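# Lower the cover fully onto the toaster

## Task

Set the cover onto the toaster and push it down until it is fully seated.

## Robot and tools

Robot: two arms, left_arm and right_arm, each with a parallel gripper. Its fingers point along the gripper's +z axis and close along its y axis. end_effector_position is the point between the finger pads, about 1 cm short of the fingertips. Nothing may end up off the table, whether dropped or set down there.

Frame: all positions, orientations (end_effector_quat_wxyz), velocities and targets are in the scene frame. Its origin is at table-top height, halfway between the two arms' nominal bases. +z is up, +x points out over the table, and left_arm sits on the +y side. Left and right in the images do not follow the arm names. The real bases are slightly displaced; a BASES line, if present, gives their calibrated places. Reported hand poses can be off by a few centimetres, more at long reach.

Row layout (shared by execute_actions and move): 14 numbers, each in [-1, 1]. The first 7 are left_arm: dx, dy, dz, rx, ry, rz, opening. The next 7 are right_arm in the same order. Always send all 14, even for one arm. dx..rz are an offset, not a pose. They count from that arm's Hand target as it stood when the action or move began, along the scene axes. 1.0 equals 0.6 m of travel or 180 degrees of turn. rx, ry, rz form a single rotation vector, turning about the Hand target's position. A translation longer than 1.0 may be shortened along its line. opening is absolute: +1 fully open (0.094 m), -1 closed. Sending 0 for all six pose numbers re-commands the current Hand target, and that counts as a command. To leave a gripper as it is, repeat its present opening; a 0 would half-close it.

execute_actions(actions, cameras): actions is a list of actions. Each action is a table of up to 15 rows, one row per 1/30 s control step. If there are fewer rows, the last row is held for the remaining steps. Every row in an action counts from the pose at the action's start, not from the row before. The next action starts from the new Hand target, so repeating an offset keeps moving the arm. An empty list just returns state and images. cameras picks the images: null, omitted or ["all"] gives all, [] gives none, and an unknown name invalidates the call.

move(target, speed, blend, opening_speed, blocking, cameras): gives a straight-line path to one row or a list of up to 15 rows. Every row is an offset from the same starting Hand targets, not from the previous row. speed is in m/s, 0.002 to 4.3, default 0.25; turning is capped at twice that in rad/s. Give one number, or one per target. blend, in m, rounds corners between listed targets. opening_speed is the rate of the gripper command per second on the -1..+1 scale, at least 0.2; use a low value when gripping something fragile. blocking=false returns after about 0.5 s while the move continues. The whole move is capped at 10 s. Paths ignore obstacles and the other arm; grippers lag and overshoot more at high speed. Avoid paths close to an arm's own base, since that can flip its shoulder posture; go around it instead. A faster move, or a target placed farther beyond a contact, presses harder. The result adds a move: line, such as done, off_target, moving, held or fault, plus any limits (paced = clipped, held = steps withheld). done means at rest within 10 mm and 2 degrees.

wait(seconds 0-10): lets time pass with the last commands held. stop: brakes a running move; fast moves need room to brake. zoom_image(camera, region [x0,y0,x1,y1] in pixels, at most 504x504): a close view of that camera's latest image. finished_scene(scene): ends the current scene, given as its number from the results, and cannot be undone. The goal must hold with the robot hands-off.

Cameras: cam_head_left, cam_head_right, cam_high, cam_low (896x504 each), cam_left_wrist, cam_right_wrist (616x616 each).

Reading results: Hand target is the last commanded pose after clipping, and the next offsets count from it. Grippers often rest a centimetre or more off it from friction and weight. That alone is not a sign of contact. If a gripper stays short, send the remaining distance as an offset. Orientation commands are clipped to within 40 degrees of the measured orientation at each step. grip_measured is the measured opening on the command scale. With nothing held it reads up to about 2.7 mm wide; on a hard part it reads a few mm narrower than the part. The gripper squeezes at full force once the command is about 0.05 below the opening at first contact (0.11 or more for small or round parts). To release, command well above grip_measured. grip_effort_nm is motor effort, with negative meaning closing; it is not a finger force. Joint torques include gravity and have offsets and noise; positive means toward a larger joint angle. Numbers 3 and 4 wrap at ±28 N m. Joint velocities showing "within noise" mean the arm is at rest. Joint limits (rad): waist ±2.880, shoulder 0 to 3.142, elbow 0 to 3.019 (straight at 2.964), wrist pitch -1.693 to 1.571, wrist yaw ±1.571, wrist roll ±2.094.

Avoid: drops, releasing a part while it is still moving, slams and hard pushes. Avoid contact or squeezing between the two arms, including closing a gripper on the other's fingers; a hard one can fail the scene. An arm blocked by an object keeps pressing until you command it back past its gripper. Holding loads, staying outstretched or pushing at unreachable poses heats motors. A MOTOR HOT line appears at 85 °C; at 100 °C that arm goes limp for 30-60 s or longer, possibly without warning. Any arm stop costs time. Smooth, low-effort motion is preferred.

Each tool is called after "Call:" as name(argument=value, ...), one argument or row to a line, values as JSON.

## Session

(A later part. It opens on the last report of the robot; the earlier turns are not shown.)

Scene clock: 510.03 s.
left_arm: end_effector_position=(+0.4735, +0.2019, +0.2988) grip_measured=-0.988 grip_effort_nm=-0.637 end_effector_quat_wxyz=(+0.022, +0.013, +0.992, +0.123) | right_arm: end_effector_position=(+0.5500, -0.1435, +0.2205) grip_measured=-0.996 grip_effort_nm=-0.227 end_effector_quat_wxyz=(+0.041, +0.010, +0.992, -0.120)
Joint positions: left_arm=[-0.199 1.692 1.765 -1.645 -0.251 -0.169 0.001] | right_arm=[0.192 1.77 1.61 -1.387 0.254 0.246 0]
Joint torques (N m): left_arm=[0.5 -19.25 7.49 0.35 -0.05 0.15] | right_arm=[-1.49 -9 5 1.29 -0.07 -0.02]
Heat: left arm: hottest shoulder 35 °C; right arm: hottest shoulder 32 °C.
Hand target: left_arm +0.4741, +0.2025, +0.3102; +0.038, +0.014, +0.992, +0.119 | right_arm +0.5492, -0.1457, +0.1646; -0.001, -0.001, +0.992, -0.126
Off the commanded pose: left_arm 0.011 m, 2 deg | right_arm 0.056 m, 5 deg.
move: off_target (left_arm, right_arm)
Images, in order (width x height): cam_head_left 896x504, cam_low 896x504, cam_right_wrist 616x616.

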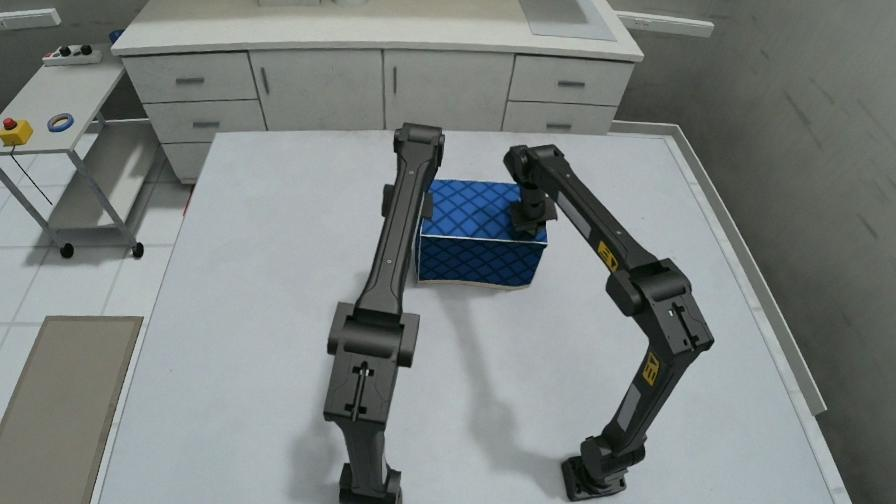

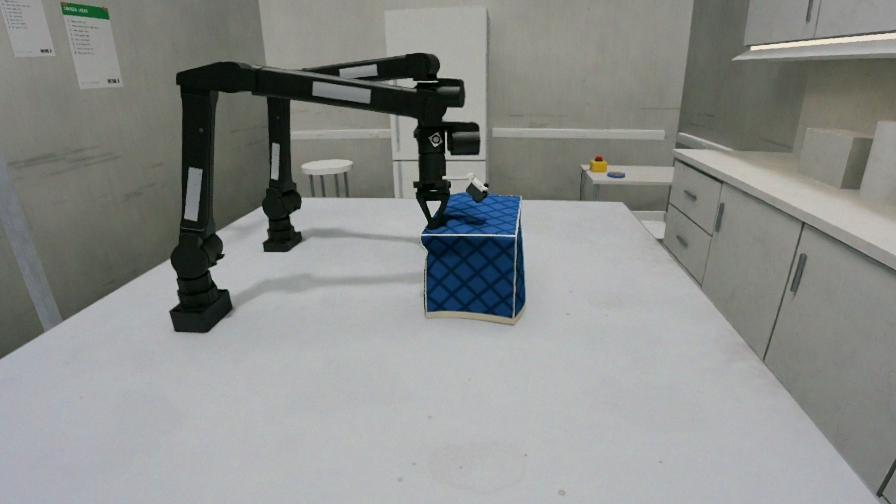

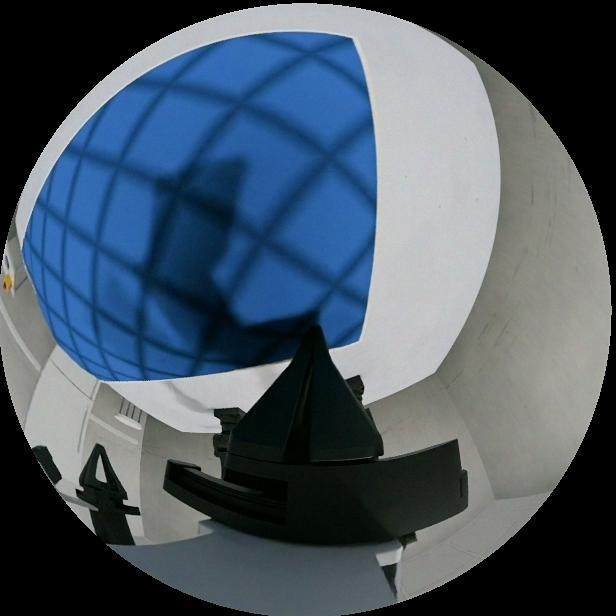

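Call:
move(
  target=[
    [0,0,0,0,0,0,-1,0,0,0.16,0,0,0,-1],
    [0.12,-0.11,-0.0,0,0,0,-1,-0.25,-0.06,0.2,0,0,0,-1],
    [0.12,-0.11,-0.24,0,0,0,-1,-0.25,-0.06,0.2,0,0,0,-1],
  ],
  speed=[0.2,0.2,0.08],
)

Call:
zoom_image(
  camera="cam_low",
  region=[400, 180, 540, 340],
)

Call:
zoom_image(
  camera="cam_head_right",
  region=[400, 160, 580, 310],
)

Call:
zoom_image(
  camera="cam_high",
  region=[340, 180, 480, 320],
)

Scene clock: 519.47 s.
left_arm: end_effector_position=(+0.5421, +0.1457, +0.1809) grip_measured=-0.988 grip_effort_nm=-0.623 end_effector_quat_wxyz=(+0.041, +0.012, +0.992, +0.120) | right_arm: end_effector_position=(+0.4041, -0.1769, +0.2847) grip_measured=-0.996 grip_effort_nm=-0.217 end_effector_quat_wxyz=(+0.003, +0.002, +0.992, -0.128)
Joint positions: left_arm=[-0.27 1.904 1.751 -1.397 -0.254 -0.239 0.001] | right_arm=[0.192 1.409 1.347 -1.563 0.251 0.24 0]
Joint torques (N m): left_arm=[-0.91 -18.37 7.25 0.61 0.01 -0.08] | right_arm=[-1.85 -9.64 7.91 -0.08 0.11 -0.01]
Heat: left arm: hottest shoulder 35 °C; right arm: hottest shoulder 32 °C.
Hand target: left_arm +0.5459, +0.1364, +0.1661; +0.038, +0.014, +0.992, +0.118 | right_arm +0.3991, -0.1817, +0.2846; -0.001, -0.001, +0.992, -0.126
Off the commanded pose: left_arm 0.018 m, 0 deg | right_arm 0.007 m, 1 deg.
move: off_target (left_arm)

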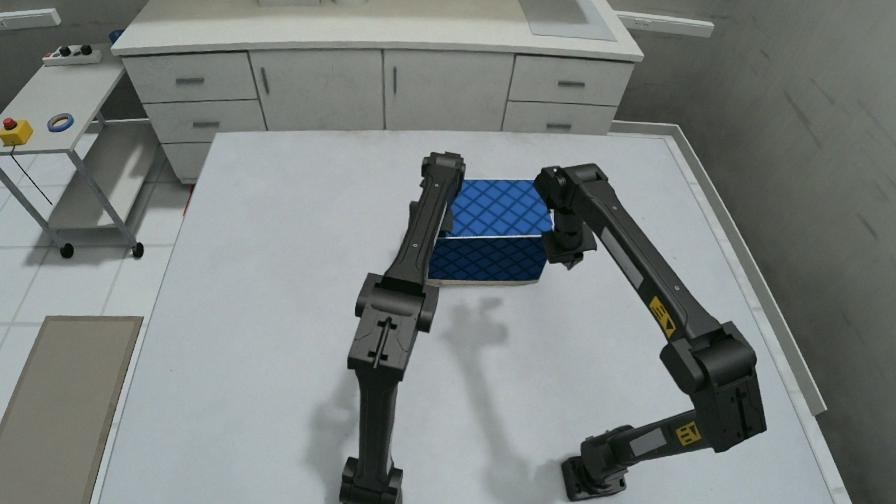

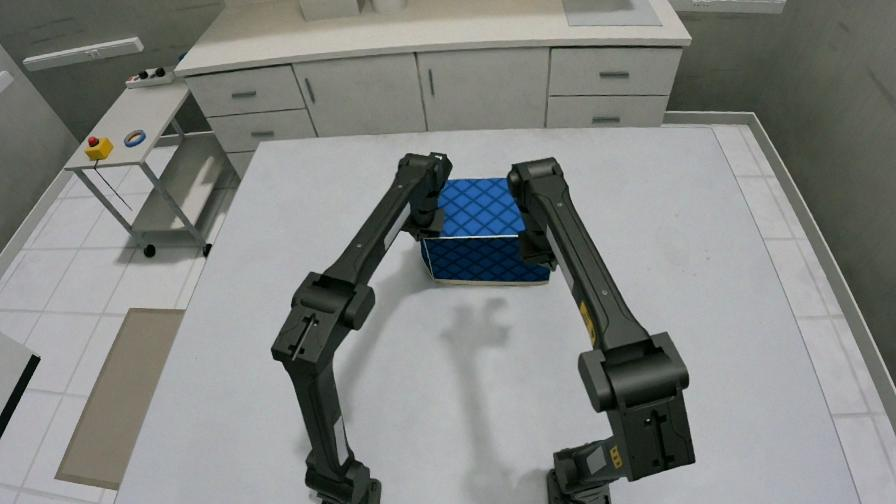

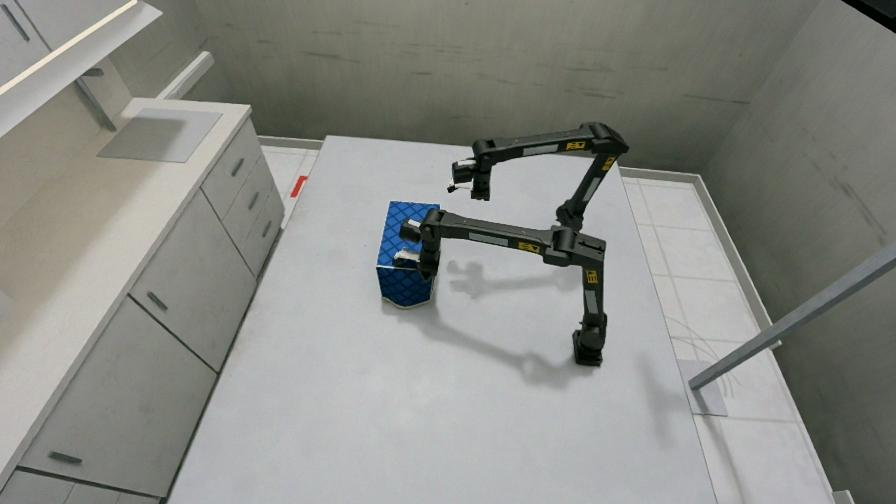

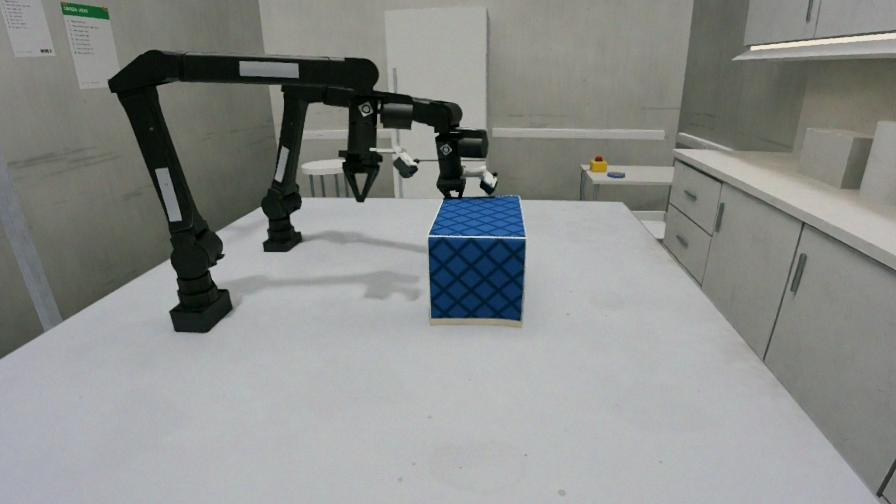

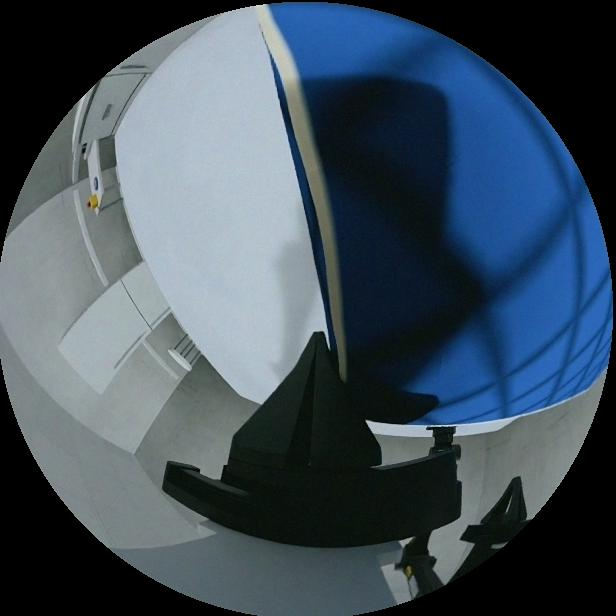

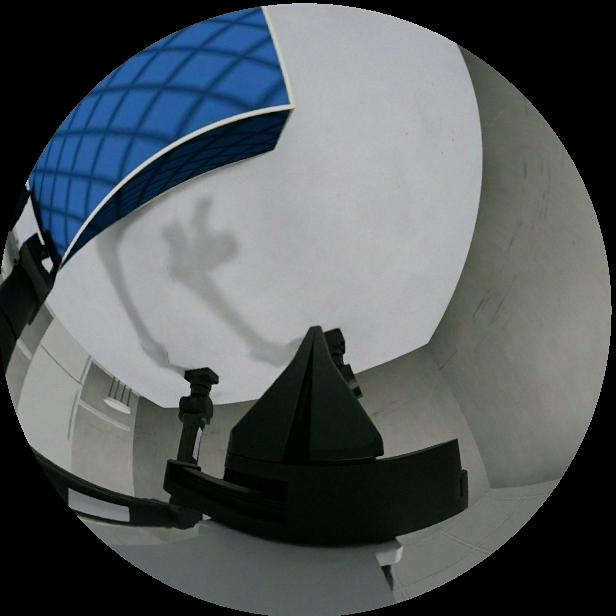

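Scaled by 3.150.

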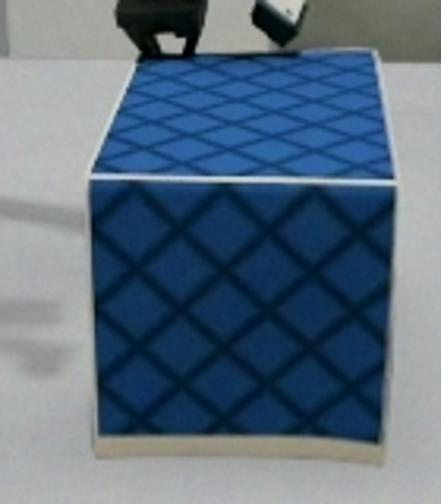

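Scaled by 2.800.

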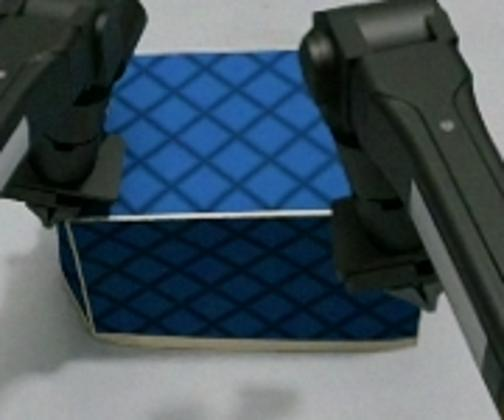

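Scaled by 3.600.

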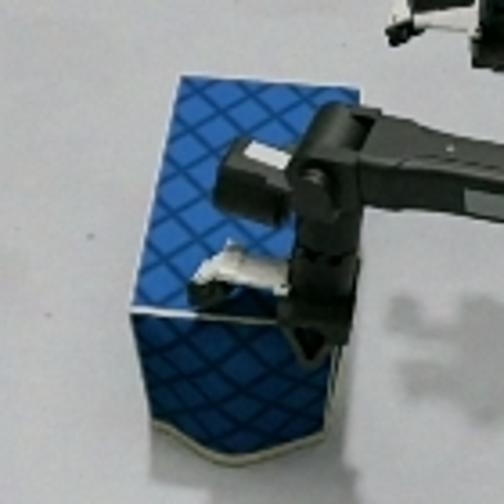

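Call:
move(
  target=[
    [0,0,0.17,0,0,0,-1,0,0,0,0,0,0,-1],
    [0.06,0,0.17,0,0,0,-1,0,0,0,0,0,0,-1],
    [0.06,-0.01,0,0,0,0,-1,0,0,0,0,0,0,-1],
  ],
  speed=[0.2,0.15,0.08],
  cameras=["cam_low","cam_high","cam_head_right","cam_left_wrist"],
)

Call:
zoom_image(
  camera="cam_high",
  region=[340, 180, 480, 320],
)

Call:
zoom_image(
  camera="cam_head_right",
  region=[390, 160, 570, 310],
)

Scene clock: 530.27 s.
left_arm: end_effector_position=(+0.5815, +0.1439, +0.1818) grip_measured=-0.988 grip_effort_nm=-0.613 end_effector_quat_wxyz=(+0.042, +0.006, +0.991, +0.126) | right_arm: end_effector_position=(+0.4041, -0.1769, +0.2847) grip_measured=-0.996 grip_effort_nm=-0.222 end_effector_quat_wxyz=(+0.003, +0.002, +0.992, -0.128)
Joint positions: left_arm=[-0.26 2.016 1.925 -1.46 -0.265 -0.239 0.001] | right_arm=[0.192 1.409 1.347 -1.563 0.251 0.24 0]
Joint torques (N m): left_arm=[-1.32 -21.01 6.42 0.84 0.43 0.02] | right_arm=[-1.9 -9.52 7.97 -0.03 0.1 -0.02]
Heat: left arm: hottest elbow 35 °C; right arm: hottest shoulder 32 °C.
Hand target: left_arm +0.5820, +0.1304, +0.1661; +0.038, +0.014, +0.992, +0.118 | right_arm +0.3991, -0.1817, +0.2846; -0.001, +0.000, +0.992, -0.126
Off the commanded pose: left_arm 0.021 m, 1 deg | right_arm 0.007 m, 1 deg.
move: off_target (left_arm)
Images, in order (width x height): cam_head_right 896x504, cam_high 896x504, cam_low 896x504, cam_left_wrist 616x616.

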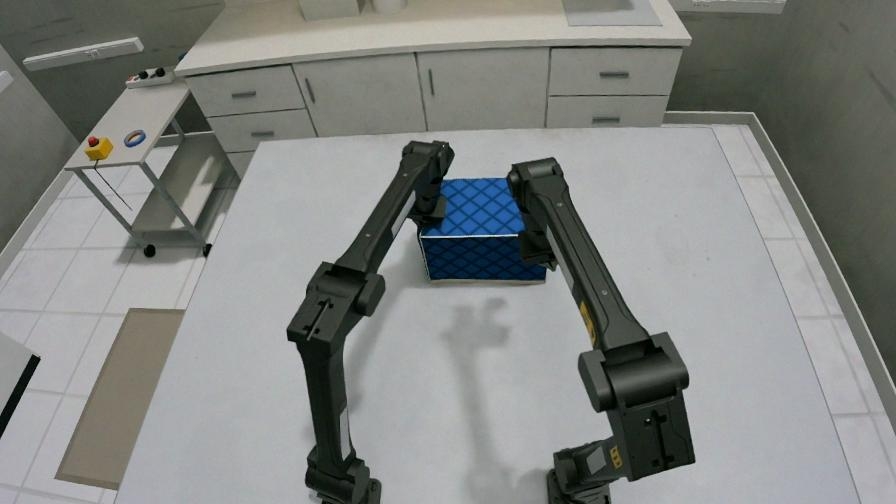

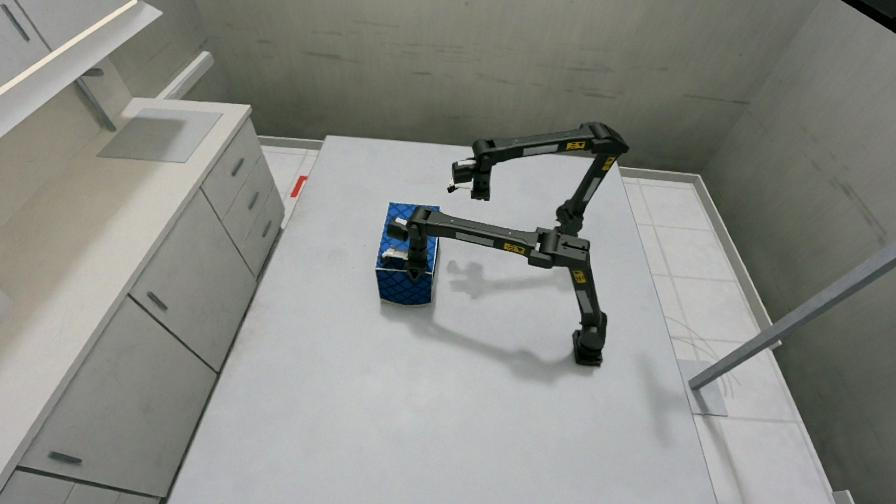

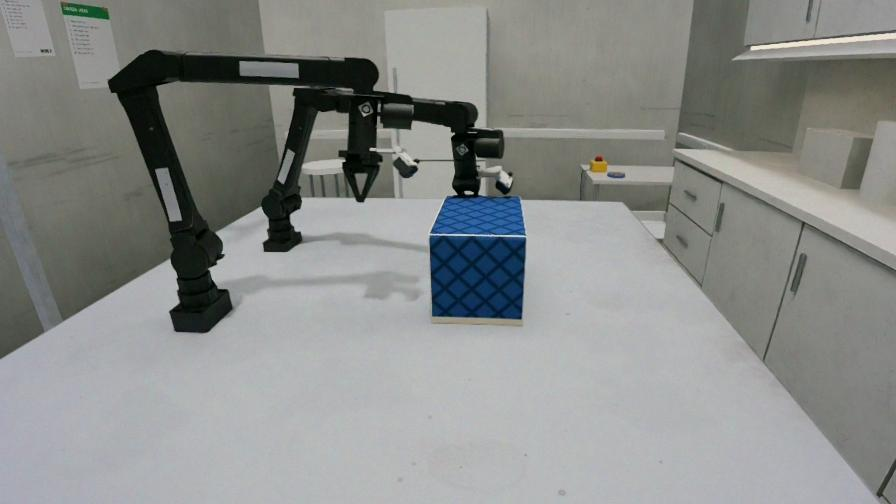

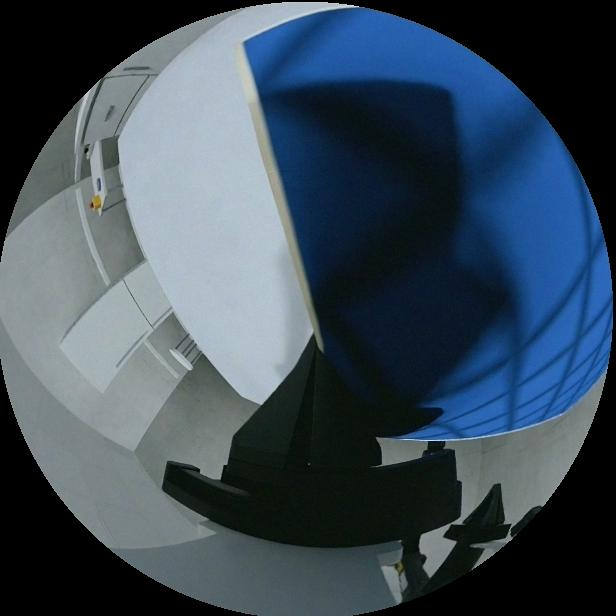

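Scaled by 3.600.

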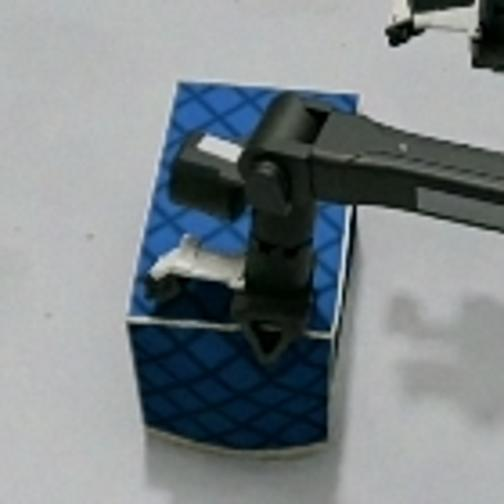

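Scaled by 2.800.

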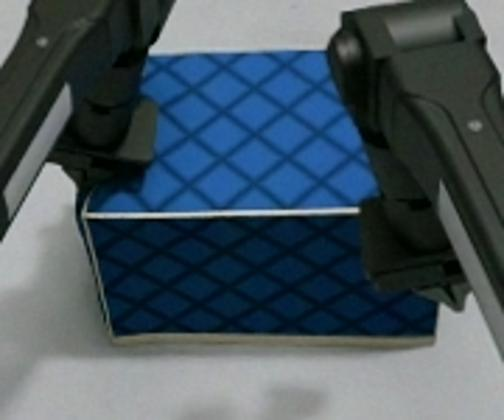

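Call:
move(
  target=[
    [0,0.02,0.2,0,0,0,-1,0,0,0,0,0,0,-1],
    [-0.35,0.15,0.2,0,0,0,-1,-0.15,-0.02,0,0,0,0,-1],
  ],
  speed=0.25,
  cameras=["cam_low","cam_high","cam_head_right","cam_head_left","cam_left_wrist"],
)

Call:
zoom_image(
  camera="cam_high",
  region=[340, 180, 480, 320],
)

Call:
zoom_image(
  camera="cam_head_right",
  region=[390, 160, 570, 310],
)

Call:
zoom_image(
  camera="cam_low",
  region=[400, 180, 540, 340],
)

Scene clock: 541.17 s.
left_arm: end_effector_position=(+0.3687, +0.2149, +0.2808) grip_measured=-0.989 grip_effort_nm=-0.608 end_effector_quat_wxyz=(+0.027, +0.018, +0.992, +0.122) | right_arm: end_effector_position=(+0.3160, -0.1967, +0.2854) grip_measured=-0.996 grip_effort_nm=-0.222 end_effector_quat_wxyz=(+0.001, +0.001, +0.992, -0.127)
Joint positions: left_arm=[-0.217 1.405 1.385 -1.545 -0.251 -0.174 0.001] | right_arm=[0.194 1.173 1.137 -1.592 0.249 0.24 0]
Joint torques (N m): left_arm=[1.55 -12.98 7.53 0.43 -0.04 0.13] | right_arm=[-0.09 -6.42 7.92 -0.23 0.1 0.26]
Heat: left arm: hottest elbow 35 °C; right arm: hottest shoulder 32 °C.
Hand target: left_arm +0.3720, +0.2203, +0.2861; +0.038, +0.014, +0.992, +0.119 | right_arm +0.3091, -0.1938, +0.2846; -0.001, +0.000, +0.992, -0.126
Off the commanded pose: left_arm 0.008 m, 1 deg | right_arm 0.008 m, 0 deg.
move: done
Images, in order (width x height): cam_head_left 896x504, cam_head_right 896x504, cam_high 896x504, cam_low 896x504, cam_left_wrist 616x616.

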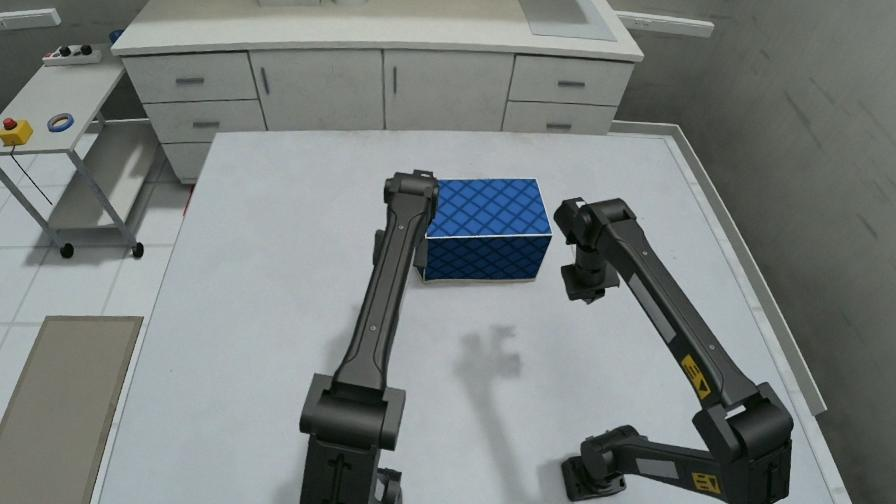

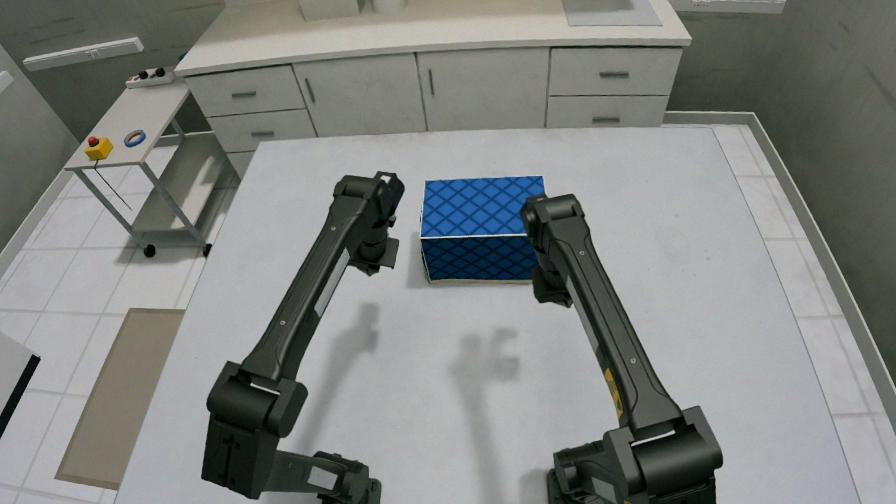

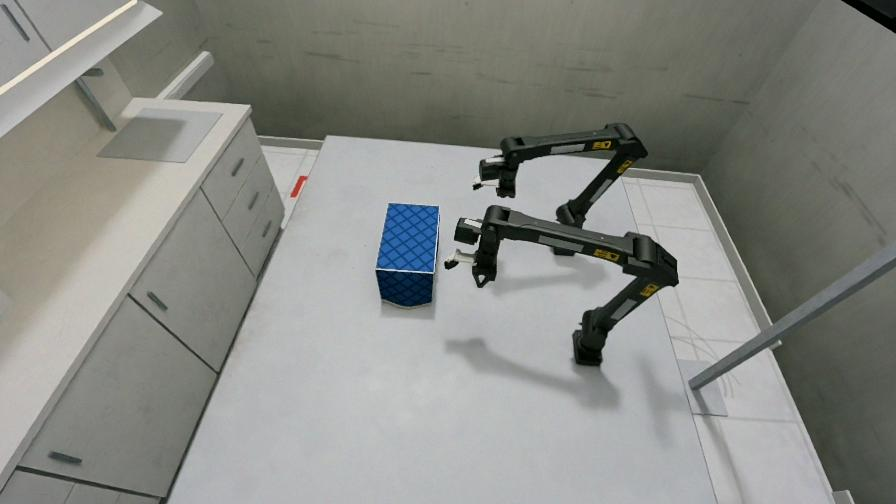

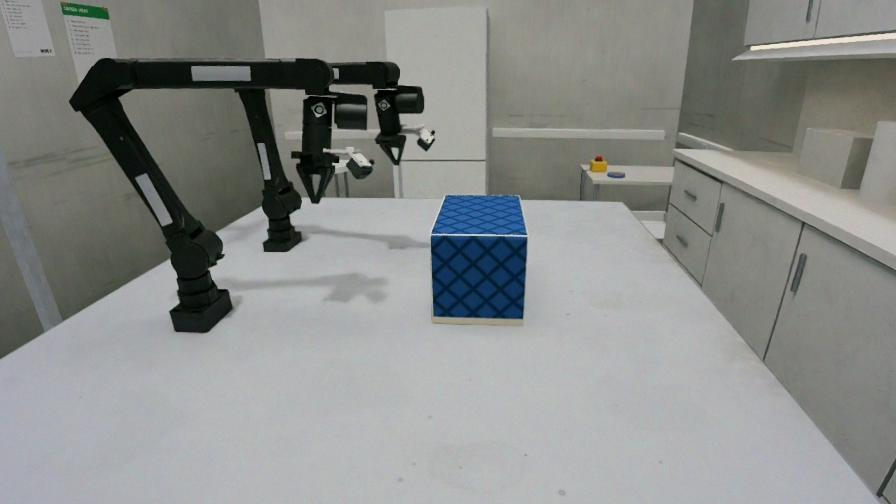

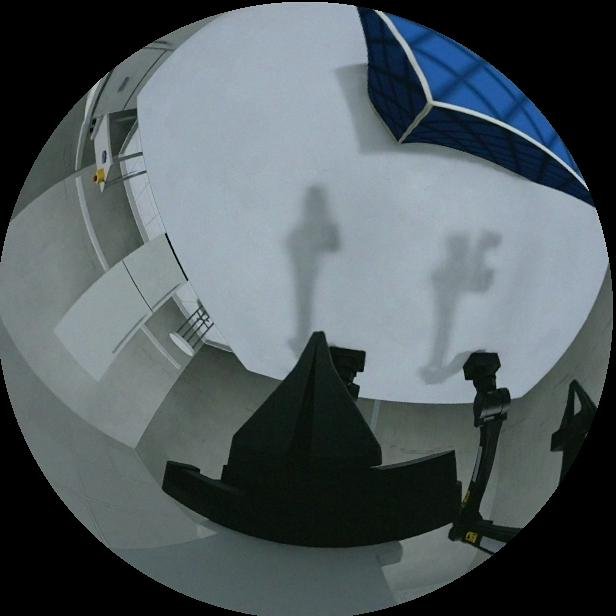

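Scaled by 3.600.

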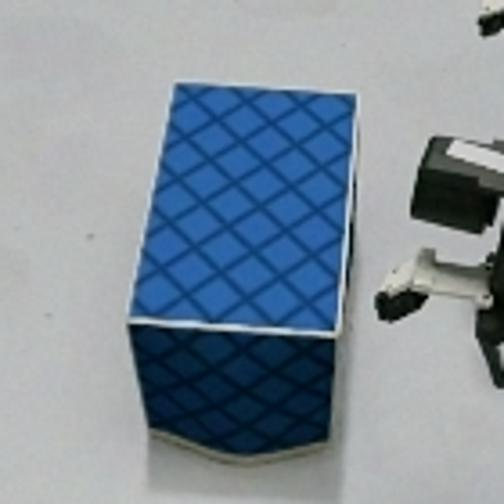

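Scaled by 2.800.

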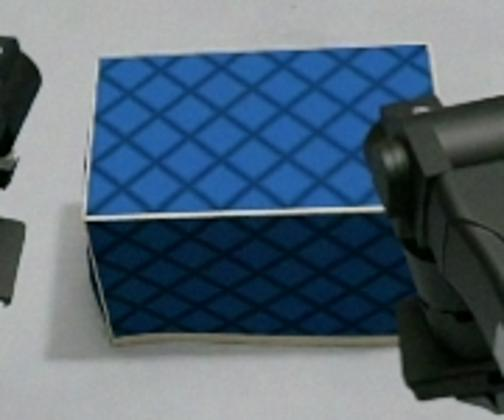

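Scaled by 3.150.

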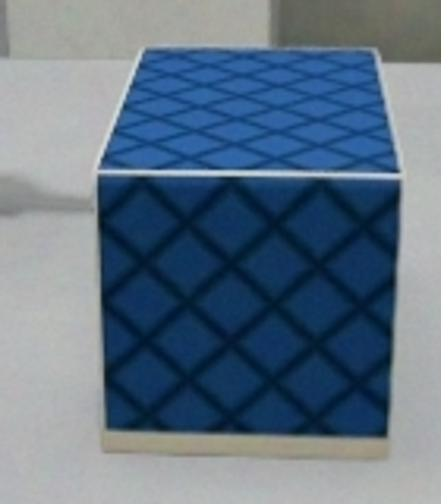

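Call:
finished_scene(
  scene=1,
)

The scene is finished: the task was done.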